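# Move one bottle from the blue crate onto the turntable

## Task

Lift a single bottle out of the blue crate and set it down upright on the rotating table. The crate has to stay upright on the trolley with its remaining bottles still standing inside it. No bottle that is already riding on the rotating table may be tipped over. At the end, neither gripper may be in contact with any bottle or with the crate.

## Robot and tools

Robot: two arms, left_arm and right_arm. Each has six joints and a parallel gripper. In every row and every per-joint list the joint order is waist, shoulder, elbow, wrist pitch, wrist yaw, wrist roll.

Frame: there is one scene frame, in metres. Its origin is at table-top height, halfway between the two arms' nominal bases. +x points out over the table, +z points up, and left_arm sits on the +y side. The arm names do not match the left or right of the images. The real bases are shifted from nominal; a BASES line gives their calibrated places when it appears. The printed hand position can be off, more so at long reach. A gripper's fingers point along its own +z and close along its y. end_effector_position is the point between the pads, roughly 1 cm short of the fingertips. end_effector_quat_wxyz gives the gripper orientation.

execute_actions(actions, cameras): actions is a list of actions. Each action is a list of 1 to 15 rows, and each row lasts one 1/30 s step. If an action has fewer than 15 rows, its last row is repeated until 15 steps have run. A row is a single list of 14 numbers in [-1, 1] covering both arms, even when only one arm moves: left_arm's six joint values then its opening, followed by right_arm's six joint values and its opening. Joint values are offsets, not poses. Every row in an action counts from the Joint targets as they stood when that action began, so sending the same offset in a later action moves the joint further. Scale: 1.0 equals 1.264 rad (waist), 1.32 (shoulder), 1.276 (elbow), 1.83 (wrist pitch), 6.358 (wrist yaw), 7.625 (wrist roll). Opening is absolute: +1 fully open, -1 closed. An empty actions list only reports state and images. cameras picks which images come back: left out, null or ["all"] gives all of them, [] gives none, and an unknown name voids the call.

Joint ranges (rad): waist -2.880..2.880, shoulder 0.000..3.142, elbow 0.000..3.019, wrist pitch -1.693..1.571, wrist yaw -1.571..1.571, wrist roll -2.094..2.094. The true stops can lie up to 0.085 rad either side of these values. An action that would carry a joint more than 0.085 rad outside its range is rejected for both arms. If the first action fails that check, or any action is malformed, the whole call is rejected. A request beyond the real stop is clipped there, and the result then reports "joint sent to its limit".

move(target, speed, blend, opening_speed, blocking, cameras): target is either one 14-number row laid out as above, or a list of up to 15 such rows that differ only in their joint values. Every row's joint values are offsets from the current Joint targets, not from the previous row. All joints travel together, so a gripper's path is curved. The move does not avoid obstacles or the other arm. speed is the top rate in rad/s of whichever joint has farthest to go, from 0.01 to 2 (default 0.5); give one number or one per target. blend is in rad and rounds the corners at intermediate targets; 0 means stop at each. opening_speed is how fast the opening changes, in scale units per second, at least 0.2; leave it out and the opening is sent at once. A path takes at least 0.5 s, and anything past 10 s is cut short. With blocking=false the call returns early while the move goes on; until a result shows the move finished, call wait or stop before sending new motion. The result adds a "move:" line: done, off_target (resting more than 0.035 rad from target), moving, held or fault. It may include limits=held, and for each lagging arm it names the farthest joint and the gap. Done does not mean the arm is free of contact. A faster move, or a target set deeper past a contact, strikes or presses harder.

wait(seconds 0 to 10) lets time pass with the last commands held, and adds a "wait:" line. stop() brakes a running move; it needs some distance to do so. zoom_image(camera, region) enlarges part of the newest image from cam_high, cam_low, cam_left_wrist or cam_right_wrist; region is [x0, y0, x1, y1] in pixels from the top-left, at most 504x504. Each image is 896x504. finished_scene(scene, check): scene is the number of the current scene, and check states for each condition what the images and readings show, what they cannot show, and how the condition could still be unmet. The first call only records the check. A second call ends the scene for good.

Result lines: Joint positions and Joint velocities give one block per arm, with the six joints followed by the pad gap in m (0.094 when fully open). Joint targets is the base that the next offsets count from. Tool commands holds the current opening commands; to leave a gripper as it is, resend its value, because 0 means half open. grip_measured is the opening on the command scale. When empty it reads up to about 1.6 mm wide; when squeezing a hard part it reads up to about 3 mm below the part's width. Going about 0.11 below the first-touch reading gives full force, about 50 to 62 N per pad. To release, command an opening well above grip_measured. Joint torques are the total drive outputs, positive toward larger angles; they are offset and noisy, and joints 3 and 4 wrap at plus or minus 28 N m. Step readings list sampled joint angles, and HELD marks steps where part of an arm's row was held back. "joint command not followed" means the clearance check altered that arm's targets; it does not keep the two grippers apart.

Motion limits: at each step a target can lead the measured angle by at most 0.264, 0.32, 0.276, 0.33, 0.701 and 1.97 rad, joint by joint in the order above. Targets that would place a gripper more than 110 mm from where it is are scaled back. An unfinished motion must be re-sent from the Joint targets. To end a push, command the targets back past the measured positions.

Avoid: dropping the bottle, fast strikes, hard pressing, and contact between the two arms, which can end the scene. Do not topple bottles or push anything out of the work area. Objects may be tugged or nudged briefly without warning. Holding loads, long reaches or pushing against a block heats the motors. MOTOR HOT appears at 85 C. At 100 C the arm goes limp under an OVER-TEMPERATURE FAULT for 30 to 60 s or longer.

Each tool is called as name(argument=value, ...) on one line, values as JSON.

## Session

I'll start by getting the current state and camera views.

execute_actions(actions=[])

Scene clock: 0.00 s.
left_arm: end_effector_position=(+0.7191, +0.4023, +0.1776) grip_measured=+1.000 end_effector_quat_wxyz=(+0.376, +0.095, +0.916, +0.099) | right_arm: end_effector_position=(+0.2268, +0.2610, +0.3170) grip_measured=+1.000 end_effector_quat_wxyz=(+0.455, -0.512, +0.620, +0.384)
Joint names: [waist, shoulder, elbow, wrist pitch, wrist yaw, wrist roll]
Joint positions: left_arm=[0.065 1.933 1.637 -0.478 -0.065 0.296 0.094] | right_arm=[1.013 1.194 0.882 -0.003 -0.343 -0.099 0.094]
Joint velocities: left_arm=[-0.005 -0.015 -0.002 -0.002 -0.066 -0.022 0] | right_arm=[0.005 -0.005 0.017 -0.002 0.007 -0.007 0]
Joint torques (N m): no reading
Motor temperatures (°C): left_arm=[39 30 36 25 33 31 34] | right_arm=[34 31 30 36 26 37 34]
Heat: left arm: hottest waist 39 °C; right arm: hottest wrist roll 37 °C.
Joint targets: left_arm=[0.065 1.926 1.669 -0.473 -0.065 0.296] | right_arm=[1.013 1.192 0.913 0.002 -0.343 -0.099]
Tool commands: left_gripper/opening=+1.0 right_gripper/opening=+1.0

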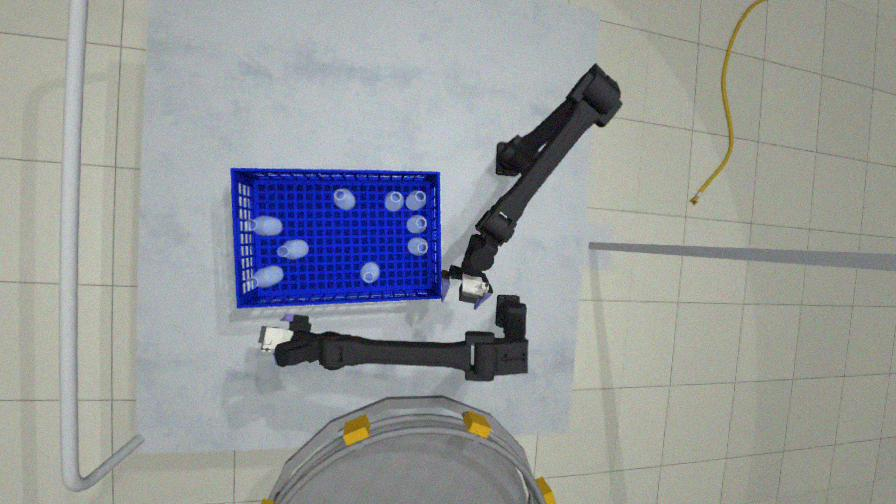

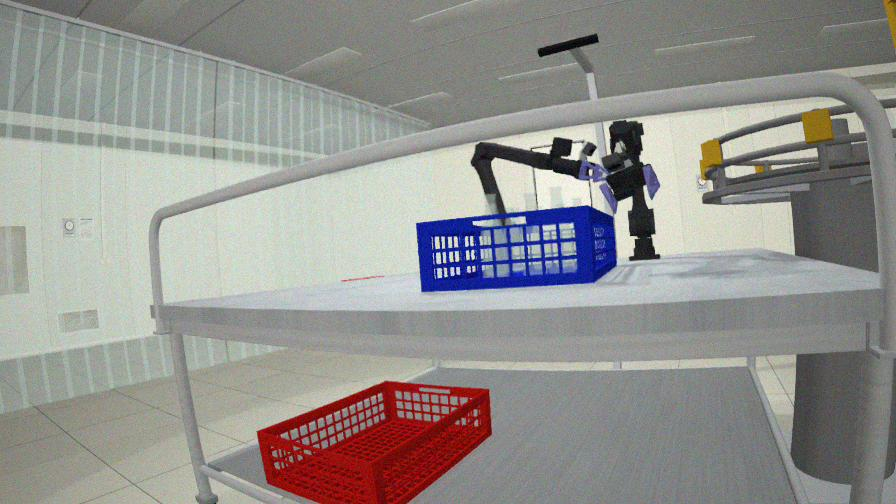

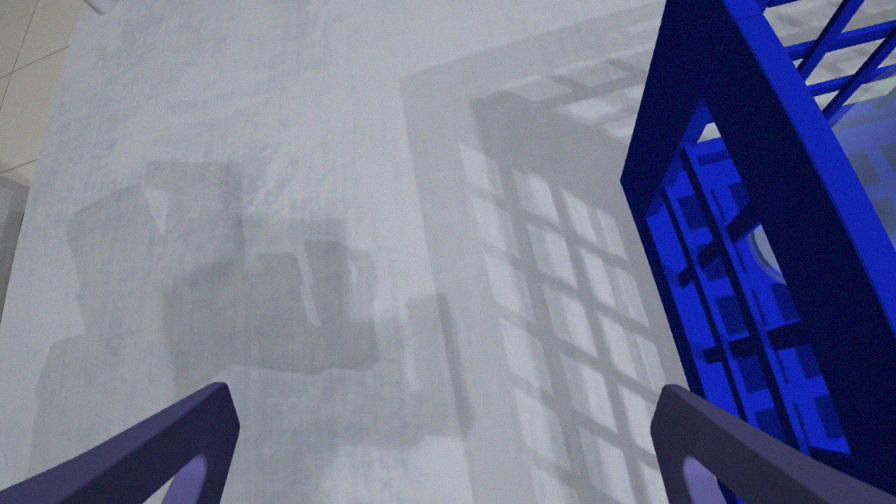

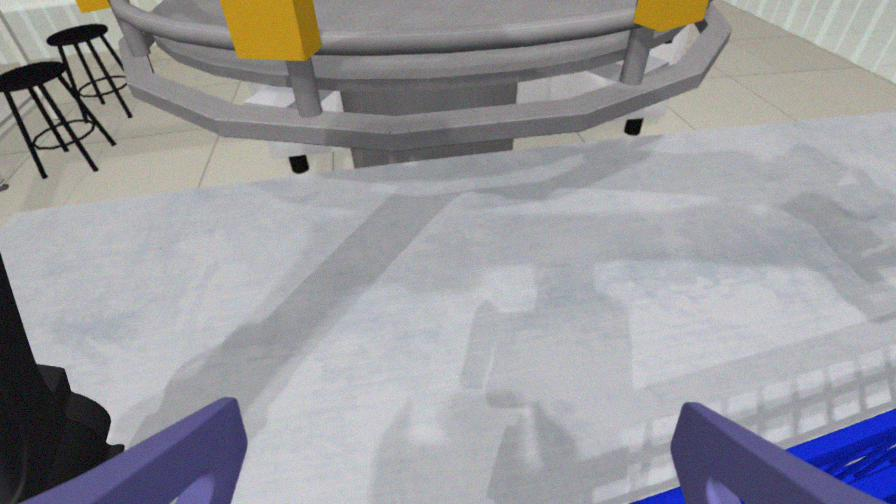

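zoom_image(camera="cam_high", region=[200, 140, 500, 320])

zoom_image(camera="cam_high", region=[220, 320, 620, 504])

zoom_image(camera="cam_low", region=[400, 60, 896, 320])

Scaled by 1.680 from the camera's 896x504 image, which has a finer 1280x720 frame.

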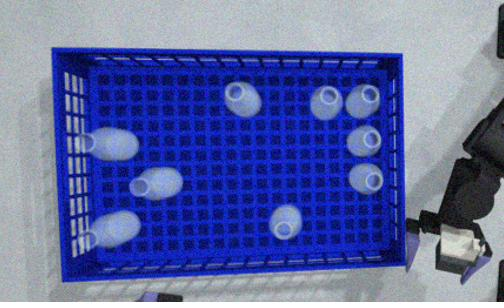

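Scaled by 1.260 from the camera's 896x504 image, which has a finer 1280x720 frame.

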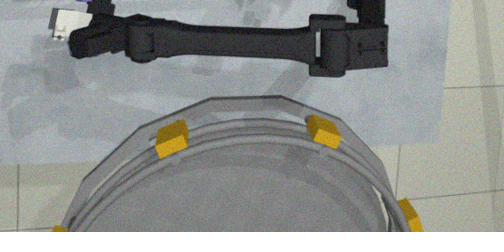

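Scaled by 1.016 from the camera's 896x504 image, which has a finer 1280x720 frame.

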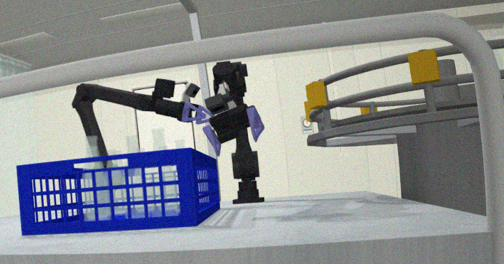

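zoom_image(camera="cam_high", region=[420, 40, 660, 400])

zoom_image(camera="cam_low", region=[640, 60, 896, 220])

zoom_image(camera="cam_low", region=[400, 100, 680, 300])

zoom_image(camera="cam_right_wrist", region=[100, 0, 500, 200])

zoom_image(camera="cam_right_wrist", region=[400, 0, 800, 200])

Scaled by 1.400 from the camera's 896x504 image, which has a finer 1280x720 frame.

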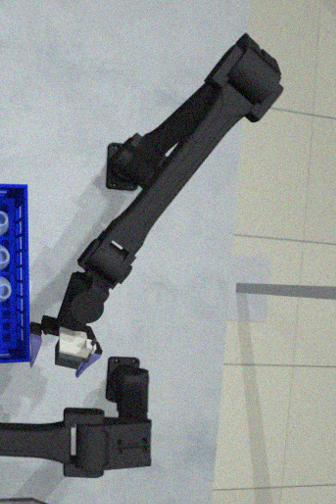

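Scaled by 1.969 from the camera's 896x504 image, which has a finer 1280x720 frame.

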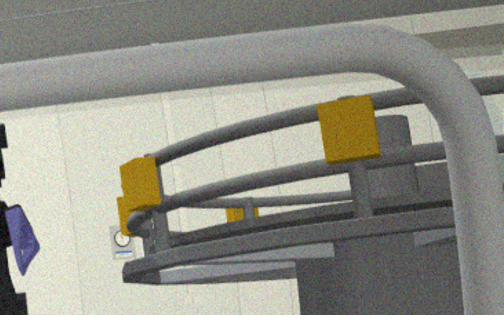

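Scaled by 1.800 from the camera's 896x504 image, which has a finer 1280x720 frame.

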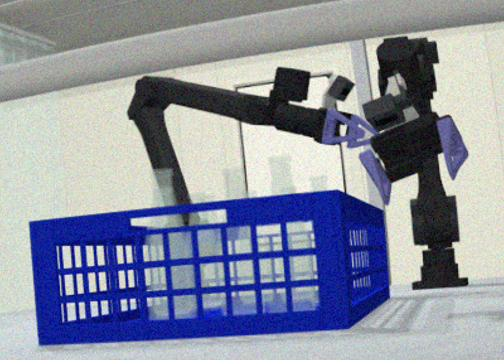

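Scaled by 1.260 from the camera's 896x504 image, which has a finer 1280x720 frame.

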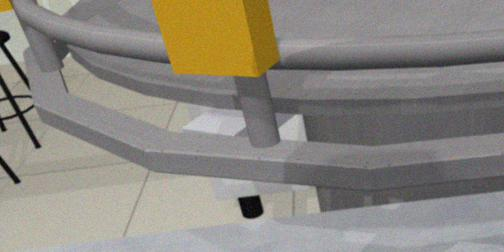

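Scaled by 1.260 from the camera's 896x504 image, which has a finer 1280x720 frame.

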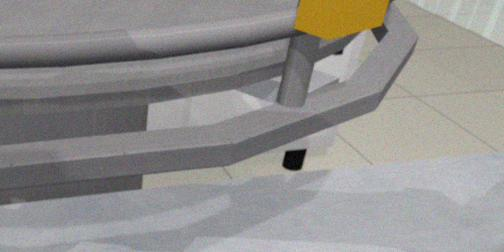

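zoom_image(camera="cam_high", region=[230, 290, 370, 390])

zoom_image(camera="cam_high", region=[420, 200, 560, 320])

Scaled by 3.600 from the camera's 896x504 image, which has a finer 1280x720 frame.

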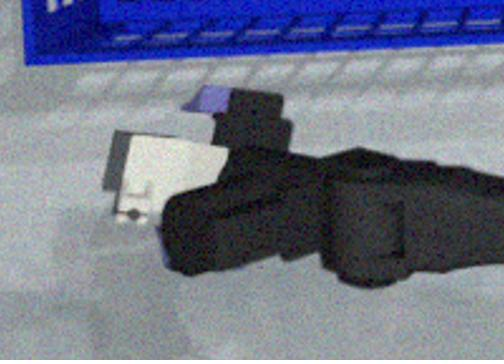

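Scaled by 3.600 from the camera's 896x504 image, which has a finer 1280x720 frame.

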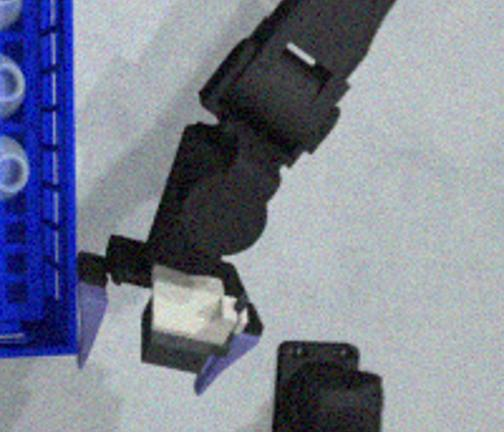

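move(target=[0, -0.398, 0.181, -0.07, 0.0102, -0.0388, 1.0, -1.0, -0.145, 0.147, 0, 0.054, 0, 1.0], speed=0.8)

Scene clock: 38.53 s.
left_arm: end_effector_position=(+0.5678, +0.3823, +0.6524) grip_measured=+1.000 end_effector_quat_wxyz=(+0.657, -0.020, +0.753, +0.026) | right_arm: end_effector_position=(+0.4947, -0.3371, +0.5095) grip_measured=+1.000 end_effector_quat_wxyz=(+0.710, +0.042, +0.694, -0.114)
Joint names: [waist, shoulder, elbow, wrist pitch, wrist yaw, wrist roll]
Joint positions: left_arm=[0.065 1.395 1.857 -0.597 -0.004 0.011 0.094] | right_arm=[-0.24 1.006 1.044 -0.003 -0.001 -0.099 0.094]
Joint velocities: left_arm=[0.005 -0.005 -0.012 0.027 -0.081 -0.095 0] | right_arm=[-0.005 0.005 0.022 0.012 0.007 -0.007 0]
Joint torques (N m): left_arm=[-1.85 -11.4 11.36 1.78 0.14 -0.24] | right_arm=[-1.49 -4.84 15.77 1.84 -0.1 0.13]
Motor temperatures (°C): left_arm=[39 34 46 25 32 30 32] | right_arm=[33 32 42 36 26 35 32]
Heat: left arm: hottest elbow 46 °C; right arm: hottest elbow 42 °C.
Joint targets: left_arm=[0.065 1.401 1.900 -0.601 0.000 0.000] | right_arm=[-0.251 1.000 1.101 0.002 0.001 -0.099]
move: off_target (left_arm, right_arm); left_arm: the elbow is farthest, 0.043 rad from its target; right_arm: the elbow is farthest, 0.056 rad from its target

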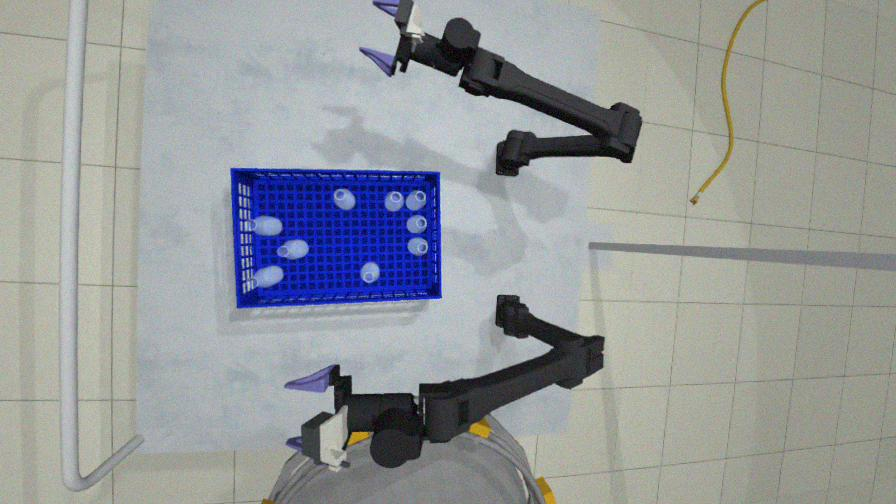

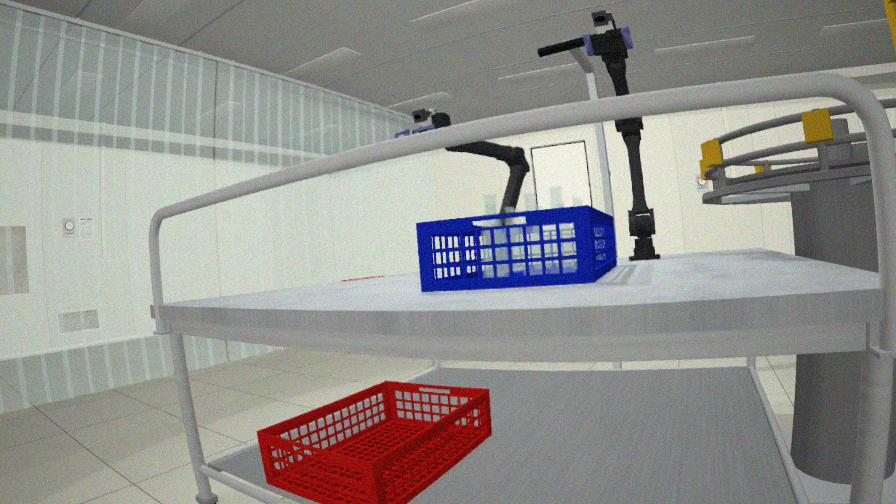

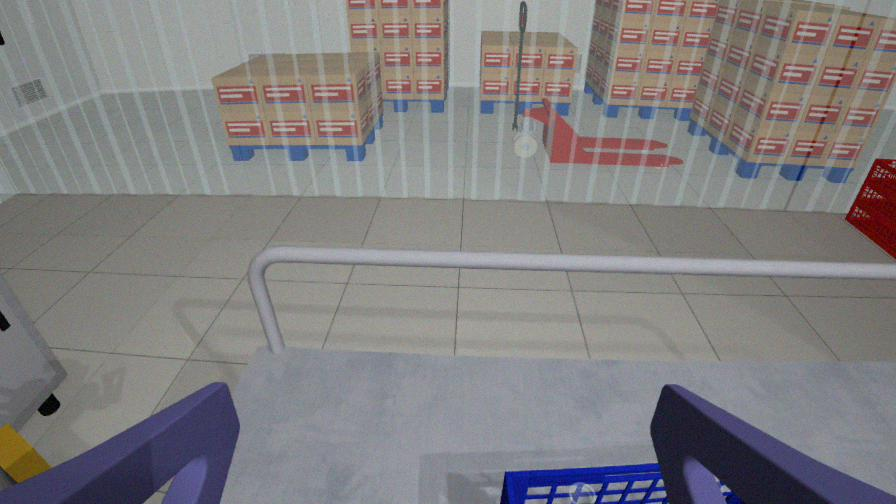

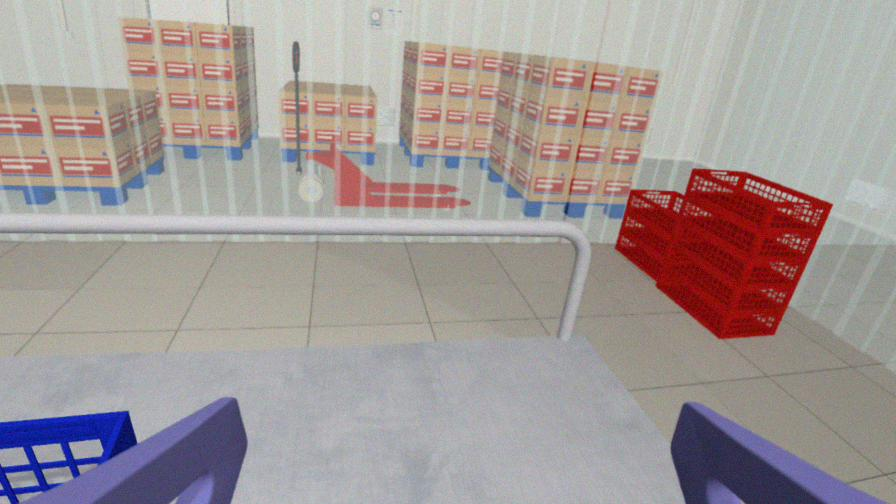

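move(target=[0.87, 0, 0, -0.328, 0, 0, 1.0, -0.5, 0, 0, 0, 0, 0, 1.0], speed=0.9)

Scene clock: 85.67 s.
left_arm: end_effector_position=(+0.1765, +0.8494, +0.5177) grip_measured=+1.000 end_effector_quat_wxyz=(+0.336, -0.501, +0.766, +0.224) | right_arm: end_effector_position=(+0.3348, -0.6060, +0.5095) grip_measured=+1.000 end_effector_quat_wxyz=(+0.639, +0.255, +0.646, -0.329)
Joint names: [waist, shoulder, elbow, wrist pitch, wrist yaw, wrist roll]
Joint positions: left_arm=[1.171 1.401 1.857 -1.196 -0.001 0.009 0.094] | right_arm=[-0.871 1.006 1.044 -0.003 0 -0.099 0.094]
Joint velocities: left_arm=[-0.005 -0.015 -0.012 -0.012 0.022 0.051 0] | right_arm=[-0.005 -0.015 -0.017 -0.012 0.066 -0.037 0]
Joint torques (N m): left_arm=[-2.14 -11.93 11.1 1.43 0 -0.23] | right_arm=[-1.61 -4.89 15.77 1.85 -0.14 0.14]
Motor temperatures (°C): left_arm=[38 34 49 25 31 28 31] | right_arm=[32 31 51 35 26 33 30]
Heat: left arm: hottest elbow 49 °C; right arm: hottest elbow 51 °C.
Joint targets: left_arm=[1.165 1.401 1.900 -1.201 0.000 0.000] | right_arm=[-0.883 1.000 1.101 0.002 0.001 -0.099]
move: off_target (left_arm, right_arm); left_arm: the elbow is farthest, 0.043 rad from its target; right_arm: the elbow is farthest, 0.057 rad from its target

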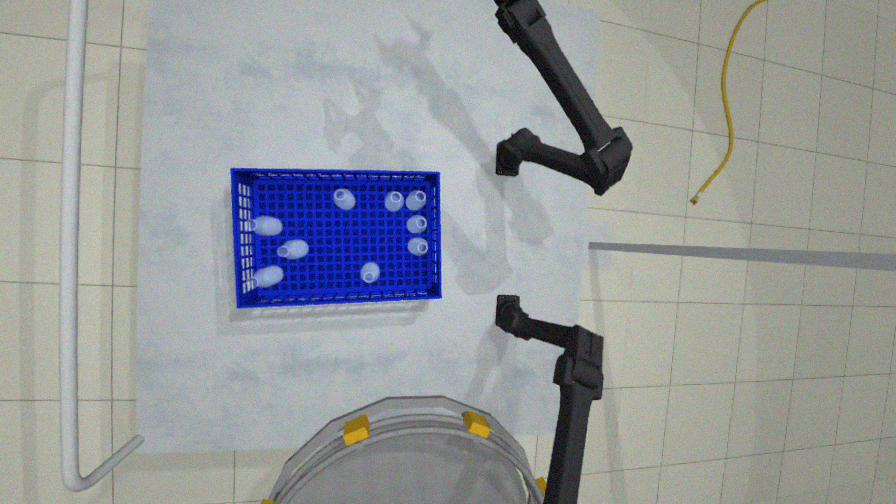

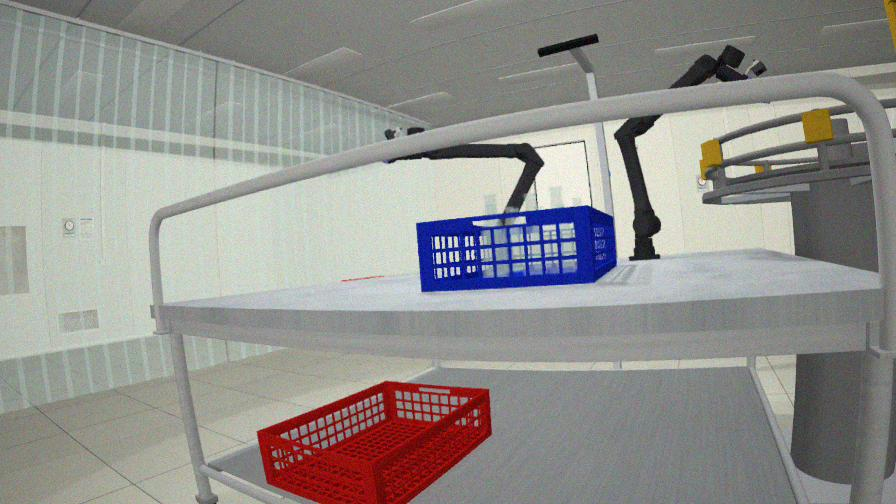

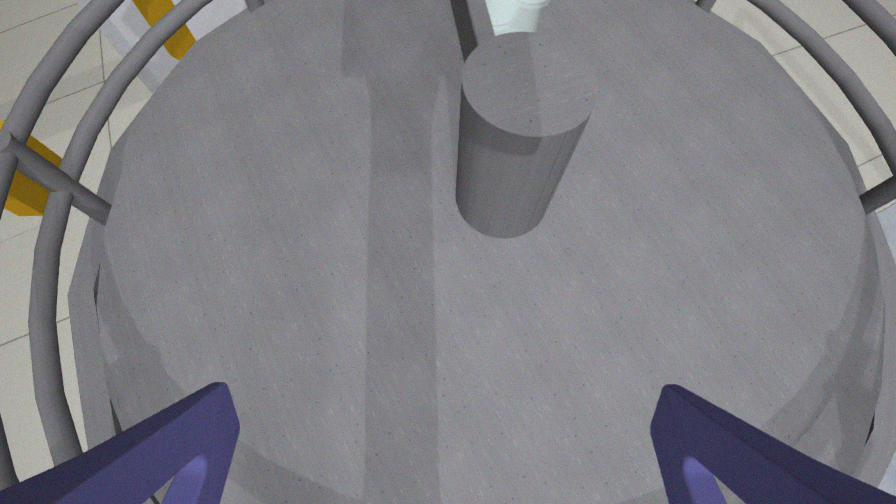

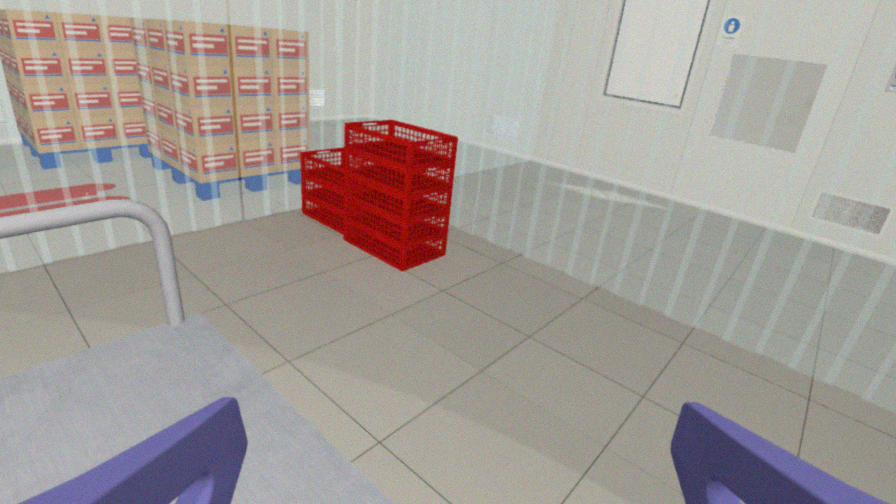

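wait(seconds=1.0, cameras=["cam_left_wrist"])

Scene clock: 125.80 s.
left_arm: end_effector_position=(+0.1764, +0.8493, +0.5177) grip_measured=+1.000 end_effector_quat_wxyz=(+0.336, -0.501, +0.766, +0.224) | right_arm: end_effector_position=(+0.3348, -0.6060, +0.5095) grip_measured=+1.000 end_effector_quat_wxyz=(+0.639, +0.255, +0.646, -0.329)
Joint names: [waist, shoulder, elbow, wrist pitch, wrist yaw, wrist roll]
Joint positions: left_arm=[1.171 1.401 1.857 -1.196 -0.001 0.009 0.094] | right_arm=[-0.871 1.006 1.044 -0.003 0 -0.099 0.094]
Joint velocities: left_arm=[-0.015 -0.005 -0.012 -0.007 0.022 -0.007 0] | right_arm=[0.005 -0.015 -0.012 0.002 -0.066 0.11 0]
Joint torques (N m): left_arm=[-2.67 -11.63 11.12 1.5 -0.04 -0.18] | right_arm=[-1.61 -4.84 15.77 1.85 -0.14 0.14]
Motor temperatures (°C): left_arm=[38 33 50 24 30 27 30] | right_arm=[32 31 56 35 25 32 29]
Heat: left arm: hottest elbow 50 °C; right arm: hottest elbow 56 °C.
Joint targets: left_arm=[1.165 1.401 1.900 -1.201 0.000 0.000] | right_arm=[-0.883 1.000 1.101 0.002 0.001 -0.099]
Tool commands: left_gripper/opening=+1.0 right_gripper/opening=+1.0
wait: 1.00 s; at rest from the start
Images, in order (width x height): cam_left_wrist 896x504.

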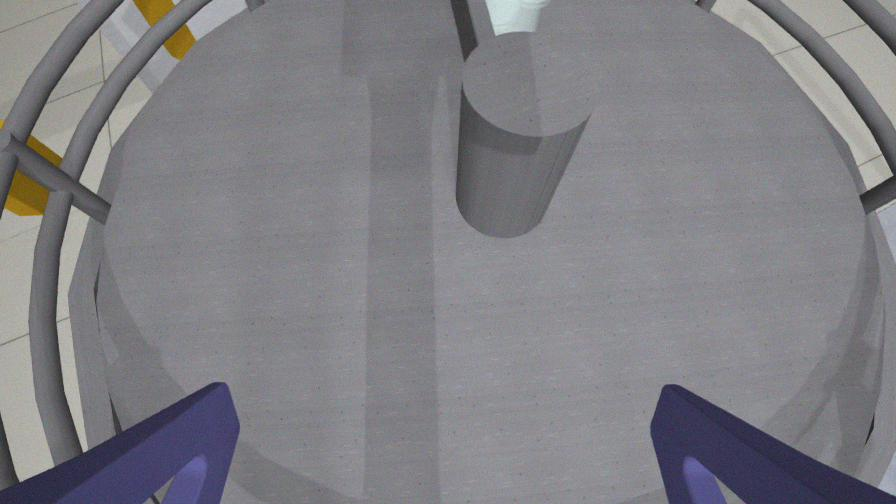

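wait(seconds=0.1, cameras=["cam_left_wrist"])

wait(seconds=1.0, cameras=["cam_left_wrist"])

wait(seconds=2.0, cameras=["cam_left_wrist"])

Scene clock: 130.73 s.
left_arm: end_effector_position=(+0.1764, +0.8493, +0.5177) grip_measured=+1.000 end_effector_quat_wxyz=(+0.336, -0.501, +0.766, +0.224) | right_arm: end_effector_position=(+0.3348, -0.6060, +0.5095) grip_measured=+1.000 end_effector_quat_wxyz=(+0.639, +0.255, +0.646, -0.329)
Joint names: [waist, shoulder, elbow, wrist pitch, wrist yaw, wrist roll]
Joint positions: left_arm=[1.171 1.401 1.857 -1.196 -0.001 0.009 0.094] | right_arm=[-0.871 1.006 1.044 -0.003 0 -0.099 0.094]
Joint velocities: left_arm=[-0.005 -0.005 0.012 0.002 0.007 0.022 0] | right_arm=[-0.005 0.005 -0.007 -0.007 -0.007 -0.007 0]
Joint torques (N m): left_arm=[-2.37 -11.69 11.03 1.43 -0.03 -0.22] | right_arm=[-1.55 -4.78 15.76 1.85 -0.14 0.13]
Motor temperatures (°C): left_arm=[38 33 50 24 29 27 29] | right_arm=[32 31 56 35 25 32 29]
Heat: left arm: hottest elbow 50 °C; right arm: hottest elbow 56 °C.
Joint targets: left_arm=[1.165 1.401 1.900 -1.201 0.000 0.000] | right_arm=[-0.883 1.000 1.101 0.002 0.001 -0.099]
Tool commands: left_gripper/opening=+1.0 right_gripper/opening=+1.0
wait: 0.10 s; at rest from the start
Images, in order (width x height): cam_left_wrist 896x504.

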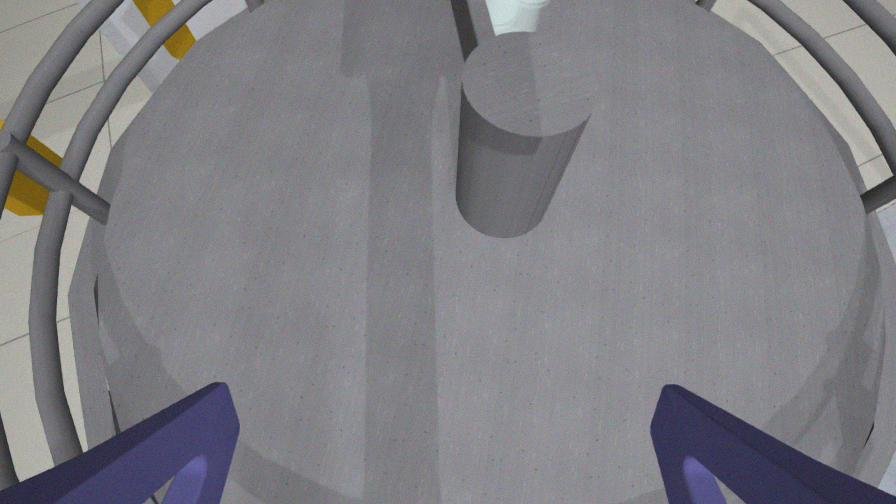

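Scene clock: 131.73 s.
left_arm: end_effector_position=(+0.1764, +0.8493, +0.5177) grip_measured=+1.000 end_effector_quat_wxyz=(+0.336, -0.501, +0.766, +0.224) | right_arm: end_effector_position=(+0.3348, -0.6060, +0.5095) grip_measured=+1.000 end_effector_quat_wxyz=(+0.639, +0.255, +0.646, -0.329)
Joint names: [waist, shoulder, elbow, wrist pitch, wrist yaw, wrist roll]
Joint positions: left_arm=[1.171 1.401 1.857 -1.196 -0.001 0.009 0.094] | right_arm=[-0.871 1.006 1.044 -0.003 0 -0.099 0.094]
Joint velocities: left_arm=[0.005 0.005 0.017 -0.007 -0.037 -0.037 0] | right_arm=[-0.015 -0.015 0.007 0.007 0.037 -0.037 0]
Joint torques (N m): left_arm=[-2.67 -11.4 11.06 1.55 0.02 -0.22] | right_arm=[-1.61 -4.89 15.77 1.85 -0.14 0.13]
Motor temperatures (°C): left_arm=[38 33 51 24 29 27 29] | right_arm=[32 31 57 35 25 32 28]
Heat: left arm: hottest elbow 51 °C; right arm: hottest elbow 57 °C.
Joint targets: left_arm=[1.165 1.401 1.900 -1.201 0.000 0.000] | right_arm=[-0.883 1.000 1.101 0.002 0.001 -0.099]
Tool commands: left_gripper/opening=+1.0 right_gripper/opening=+1.0
wait: 1.00 s; at rest by 0.17 s
Images, in order (width x height): cam_left_wrist 896x504.

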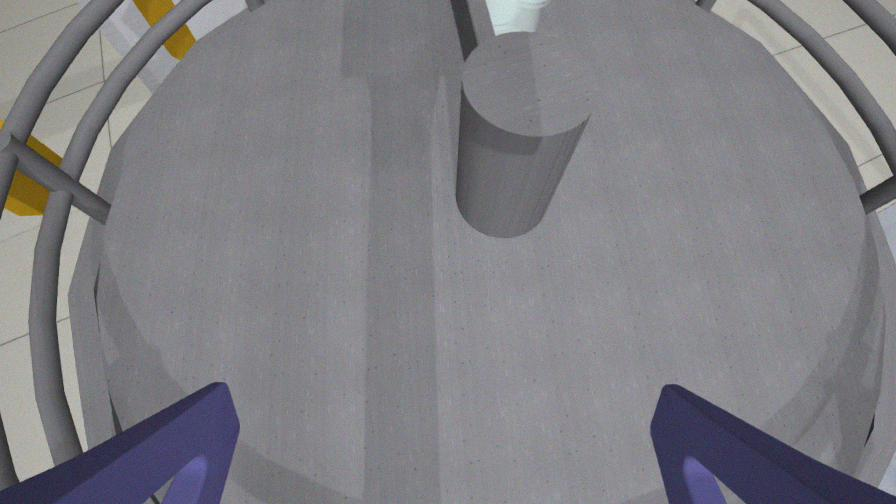

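Scene clock: 133.73 s.
left_arm: end_effector_position=(+0.1764, +0.8493, +0.5177) grip_measured=+1.000 end_effector_quat_wxyz=(+0.336, -0.501, +0.766, +0.224) | right_arm: end_effector_position=(+0.3348, -0.6060, +0.5095) grip_measured=+1.000 end_effector_quat_wxyz=(+0.639, +0.255, +0.646, -0.329)
Joint names: [waist, shoulder, elbow, wrist pitch, wrist yaw, wrist roll]
Joint positions: left_arm=[1.171 1.401 1.857 -1.196 -0.001 0.009 0.094] | right_arm=[-0.871 1.006 1.044 -0.003 0 -0.099 0.094]
Joint velocities: left_arm=[-0.005 -0.005 -0.022 -0.007 -0.051 0.051 0] | right_arm=[-0.015 -0.015 -0.012 -0.017 0.022 0.095 0]
Joint torques (N m): left_arm=[-2.32 -11.22 11.25 1.57 0 -0.18] | right_arm=[-1.61 -4.89 15.79 1.84 -0.14 0.14]
Motor temperatures (°C): left_arm=[38 33 51 24 29 27 29] | right_arm=[32 30 57 35 25 31 28]
Heat: left arm: hottest elbow 51 °C; right arm: hottest elbow 57 °C.
Joint targets: left_arm=[1.165 1.401 1.900 -1.201 0.000 0.000] | right_arm=[-0.883 1.000 1.101 0.002 0.001 -0.099]
Tool commands: left_gripper/opening=+1.0 right_gripper/opening=+1.0
wait: 2.00 s; at rest by 0.17 s
Images, in order (width x height): cam_left_wrist 896x504.

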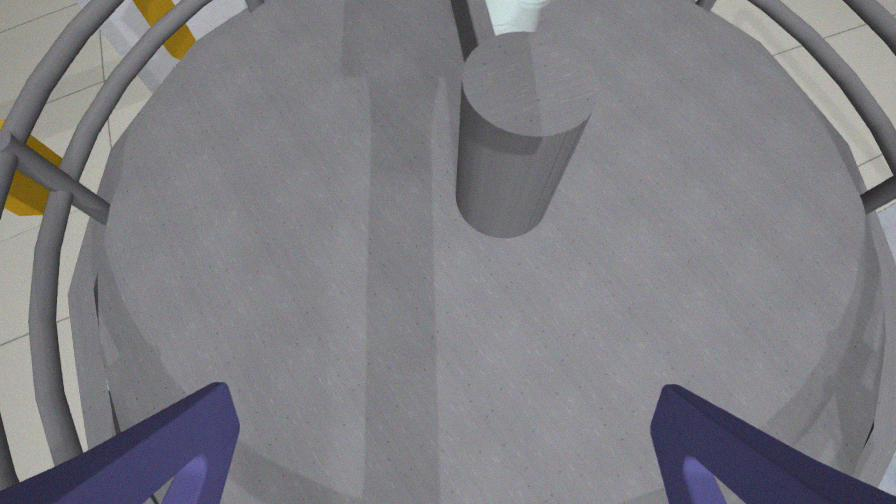

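zoom_image(camera="cam_left_wrist", region=[380, 0, 640, 146])

Scaled by 1.938 from the camera's 896x504 image, which has a finer 1280x720 frame.

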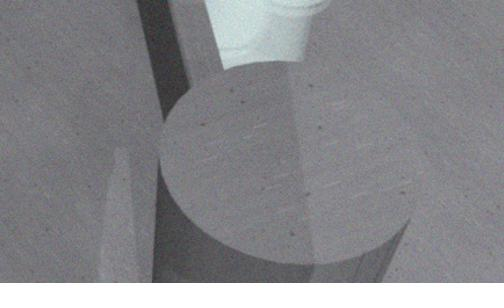

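zoom_image(camera="cam_low", region=[400, 160, 640, 300])

This scene's latest camera images include none from cam_low. They are from: cam_left_wrist. cam_low's image comes with the result of a call that names it in "cameras".

move(target=[-1.0, 0.04, 0.009, -0.2, 0, 0, 1.0, 0, 0.303, -0.667, 0.627, 0, 0.013, 1.0], speed=0.9)

Scene clock: 169.03 s.
left_arm: end_effector_position=(+0.4517, +0.2906, +0.4410) grip_measured=+1.000 end_effector_quat_wxyz=(+0.206, +0.057, +0.977, -0.010) | right_arm: end_effector_position=(+0.2827, -0.5466, +0.1640) grip_measured=+1.000 end_effector_quat_wxyz=(+0.638, +0.289, +0.650, -0.295)
Joint names: [waist, shoulder, elbow, wrist pitch, wrist yaw, wrist roll]
Joint positions: left_arm=[-0.105 1.45 1.857 -1.561 0 0.009 0.094] | right_arm=[-0.871 1.393 0.247 1.133 0 -0.016 0.094]
Joint velocities: left_arm=[0.005 -0.005 -0.012 -0.022 0.022 -0.037 0] | right_arm=[-0.005 -0.005 0.002 -0.002 -0.095 0.022 0]
Joint torques (N m): left_arm=[-1.38 -11.81 11.62 0.87 -0.02 -0.19] | right_arm=[-1.61 -3.72 5.85 2.19 -0.14 0.3]
Motor temperatures (°C): left_arm=[37 33 52 24 29 27 28] | right_arm=[31 30 58 34 25 31 28]
Heat: left arm: hottest elbow 52 °C; right arm: hottest elbow 58 °C.
Joint targets: left_arm=[-0.099 1.454 1.911 -1.567 0.000 0.000] | right_arm=[-0.883 1.400 0.250 1.149 0.001 0.000]
move: off_target (left_arm); left_arm: the elbow is farthest, 0.054 rad from its target

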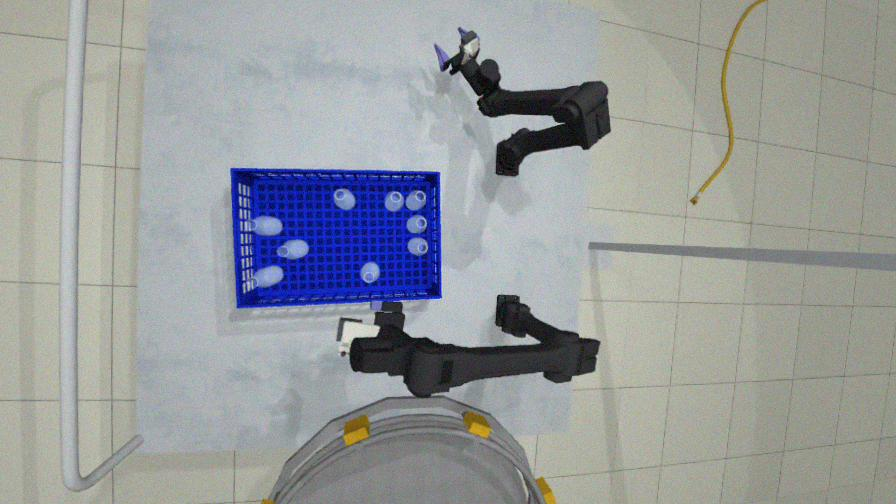

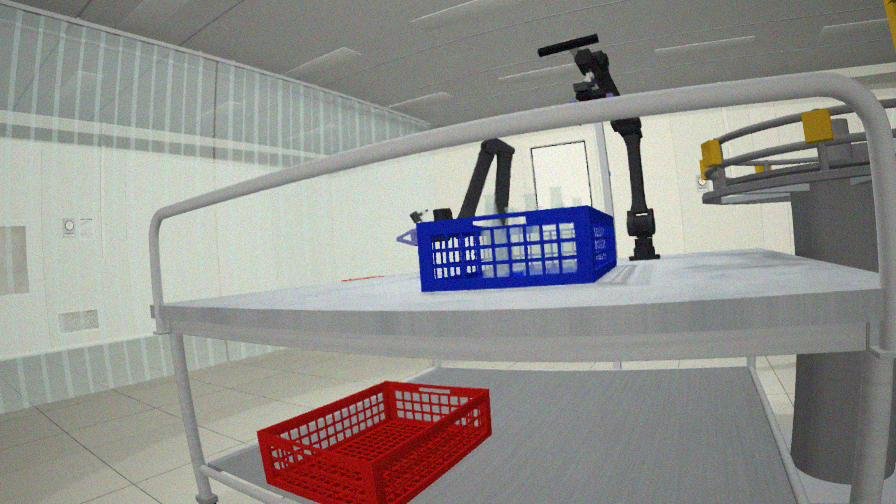

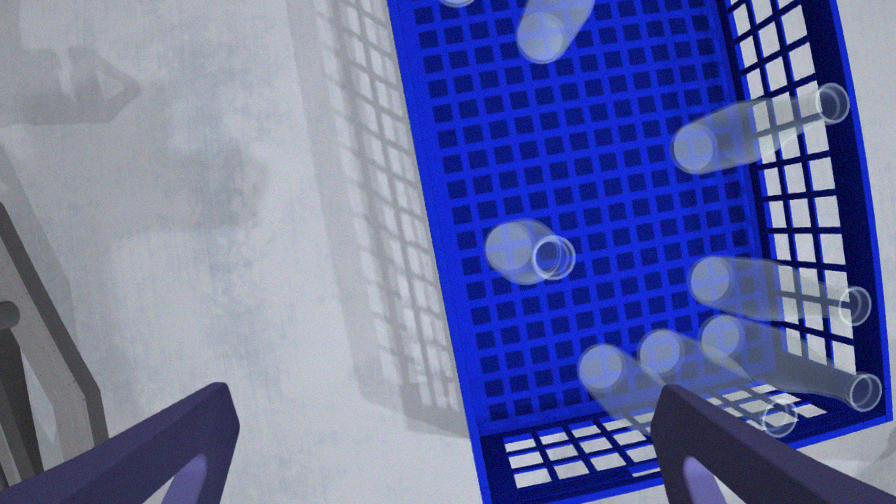

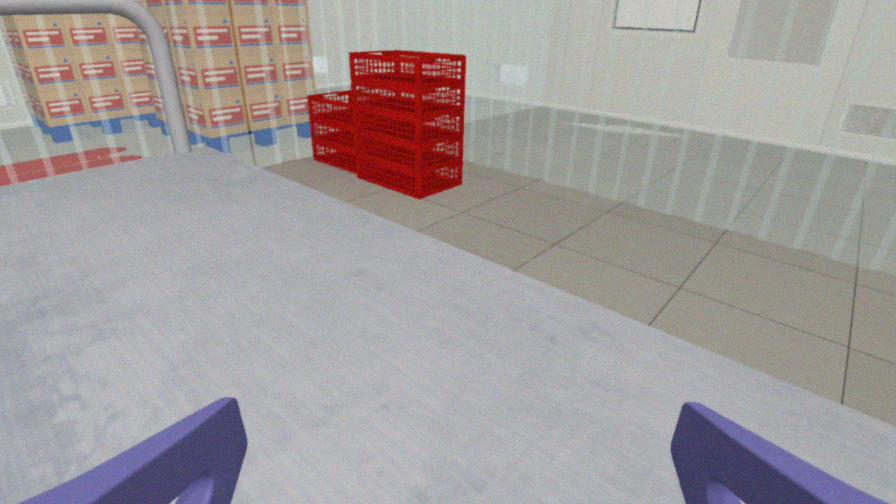

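zoom_image(camera="cam_low", region=[400, 160, 640, 300])

zoom_image(camera="cam_left_wrist", region=[400, 0, 896, 280])

zoom_image(camera="cam_left_wrist", region=[400, 224, 896, 504])

Scaled by 2.100 from the camera's 896x504 image, which has a finer 1280x720 frame.

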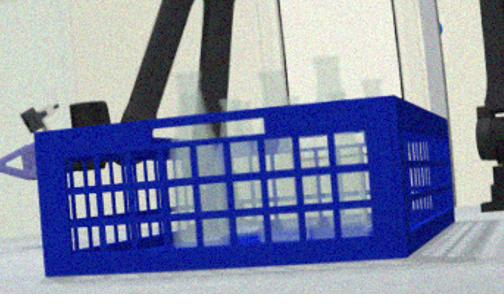

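Scaled by 1.016 from the camera's 896x504 image, which has a finer 1280x720 frame.

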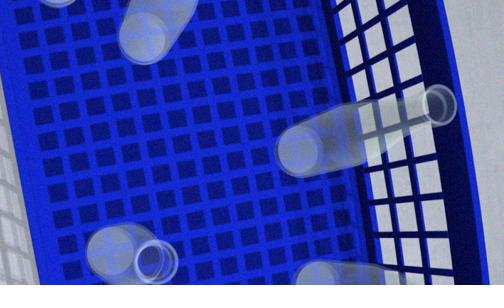

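Scaled by 1.016 from the camera's 896x504 image, which has a finer 1280x720 frame.

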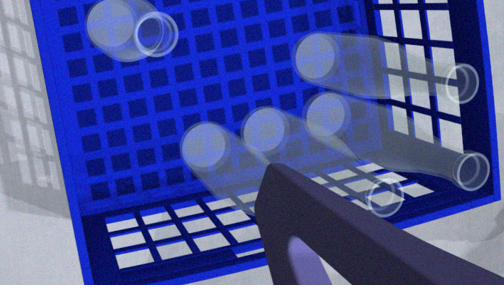

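move(target=[-0.113, -0.002, -0.213, 0.1475, 0, 0, 1.0, 0, 0, 0, 0, 0, 0, 1.0], speed=0.5, cameras=["cam_high", "cam_left_wrist"])

Scene clock: 201.20 s.
left_arm: end_effector_position=(+0.4704, +0.2169, +0.3594) grip_measured=+1.000 end_effector_quat_wxyz=(+0.216, +0.123, +0.968, -0.026) | right_arm: end_effector_position=(+0.2827, -0.5466, +0.1641) grip_measured=+1.000 end_effector_quat_wxyz=(+0.638, +0.289, +0.650, -0.295)
Joint names: [waist, shoulder, elbow, wrist pitch, wrist yaw, wrist roll]
Joint positions: left_arm=[-0.241 1.454 1.632 -1.311 0 0.009 0.094] | right_arm=[-0.871 1.393 0.247 1.134 0 -0.015 0.094]
Joint velocities: left_arm=[-0.005 0.005 -0.002 0.017 -0.037 0.007 0] | right_arm=[0.005 -0.015 0.007 0.002 -0.066 -0.022 0]
Joint torques (N m): left_arm=[-1.61 -12.34 8.76 1.7 -0.03 -0.19] | right_arm=[-1.61 -3.66 5.83 2.19 -0.14 0.29]
Motor temperatures (°C): left_arm=[37 33 52 24 28 26 28] | right_arm=[31 30 48 34 25 30 27]
Heat: left arm: hottest elbow 52 °C; right arm: hottest elbow 48 °C.
Joint targets: left_arm=[-0.242 1.451 1.639 -1.298 0.000 0.000] | right_arm=[-0.883 1.400 0.250 1.149 0.001 0.000]
move: done
Images, in order (width x height): cam_high 896x504, cam_left_wrist 896x504.

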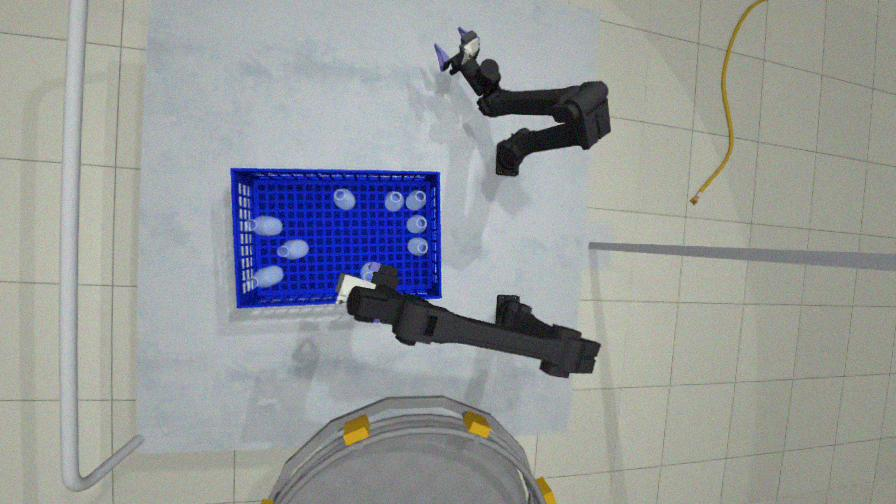

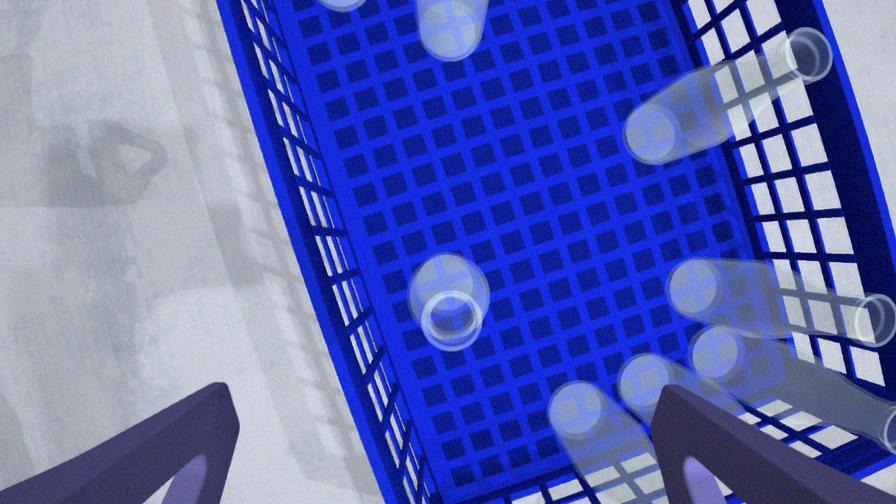

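zoom_image(camera="cam_left_wrist", region=[372, 230, 532, 370])

zoom_image(camera="cam_left_wrist", region=[600, 20, 896, 360])

Scaled by 3.150 from the camera's 896x504 image, which has a finer 1280x720 frame.

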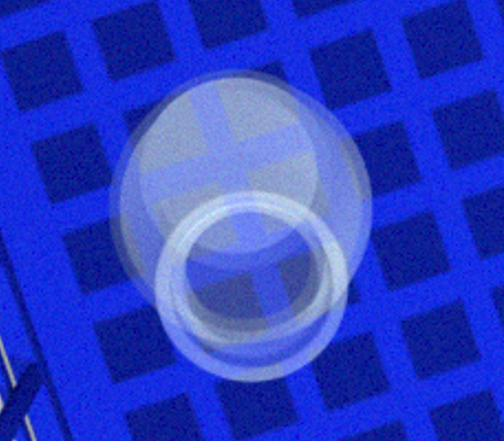

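Scaled by 1.482 from the camera's 896x504 image, which has a finer 1280x720 frame.

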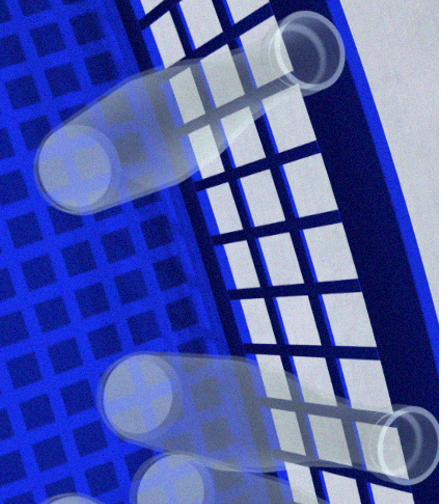

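move(target=[0.004, -0.0129, -0.1575, 0.1016, 0, 0, 1.0, 0, 0, 0, 0, 0, 0, 1.0], speed=0.4, cameras=["cam_left_wrist"])

Scene clock: 254.00 s.
left_arm: end_effector_position=(+0.4725, +0.2163, +0.2835) grip_measured=+1.000 end_effector_quat_wxyz=(+0.211, +0.123, +0.969, -0.025) | right_arm: end_effector_position=(+0.2827, -0.5466, +0.1641) grip_measured=+1.000 end_effector_quat_wxyz=(+0.638, +0.289, +0.650, -0.295)
Joint names: [waist, shoulder, elbow, wrist pitch, wrist yaw, wrist roll]
Joint positions: left_arm=[-0.241 1.45 1.431 -1.125 0 0.009 0.094] | right_arm=[-0.871 1.393 0.247 1.134 0 -0.015 0.094]
Joint velocities: left_arm=[-0.005 -0.005 -0.002 0.002 0.037 -0.022 0] | right_arm=[-0.015 0.005 -0.007 0.012 -0.081 0.066 0]
Joint torques (N m): left_arm=[-1.67 -13.33 9.02 1.66 -0.02 -0.17] | right_arm=[-1.61 -3.72 5.83 2.19 -0.14 0.29]
Motor temperatures (°C): left_arm=[37 32 52 24 27 26 27] | right_arm=[31 29 40 33 25 29 26]
Heat: left arm: hottest elbow 52 °C; right arm: hottest elbow 40 °C.
Joint targets: left_arm=[-0.237 1.434 1.438 -1.112 0.000 0.000] | right_arm=[-0.883 1.400 0.250 1.149 0.001 0.000]
move: done
Images, in order (width x height): cam_left_wrist 896x504.

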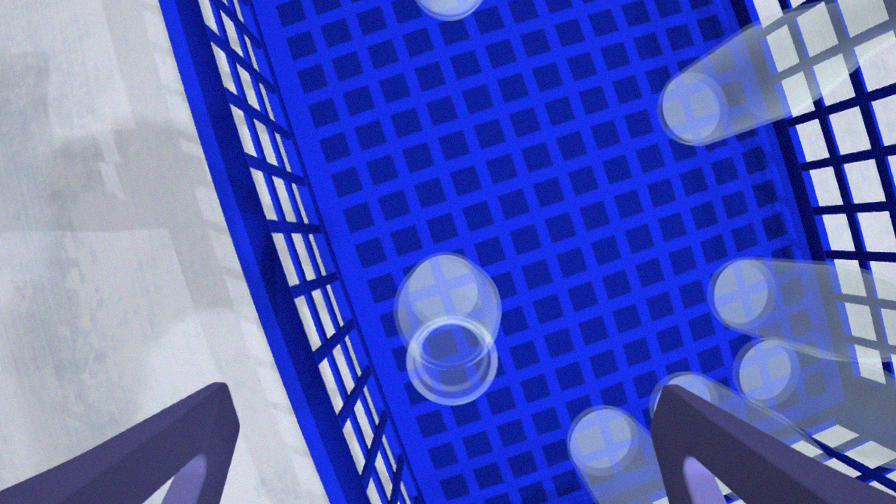

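zoom_image(camera="cam_left_wrist", region=[350, 240, 550, 420])

Scaled by 2.520 from the camera's 896x504 image, which has a finer 1280x720 frame.

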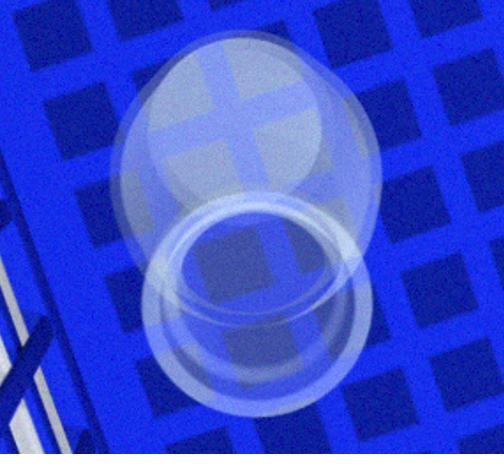

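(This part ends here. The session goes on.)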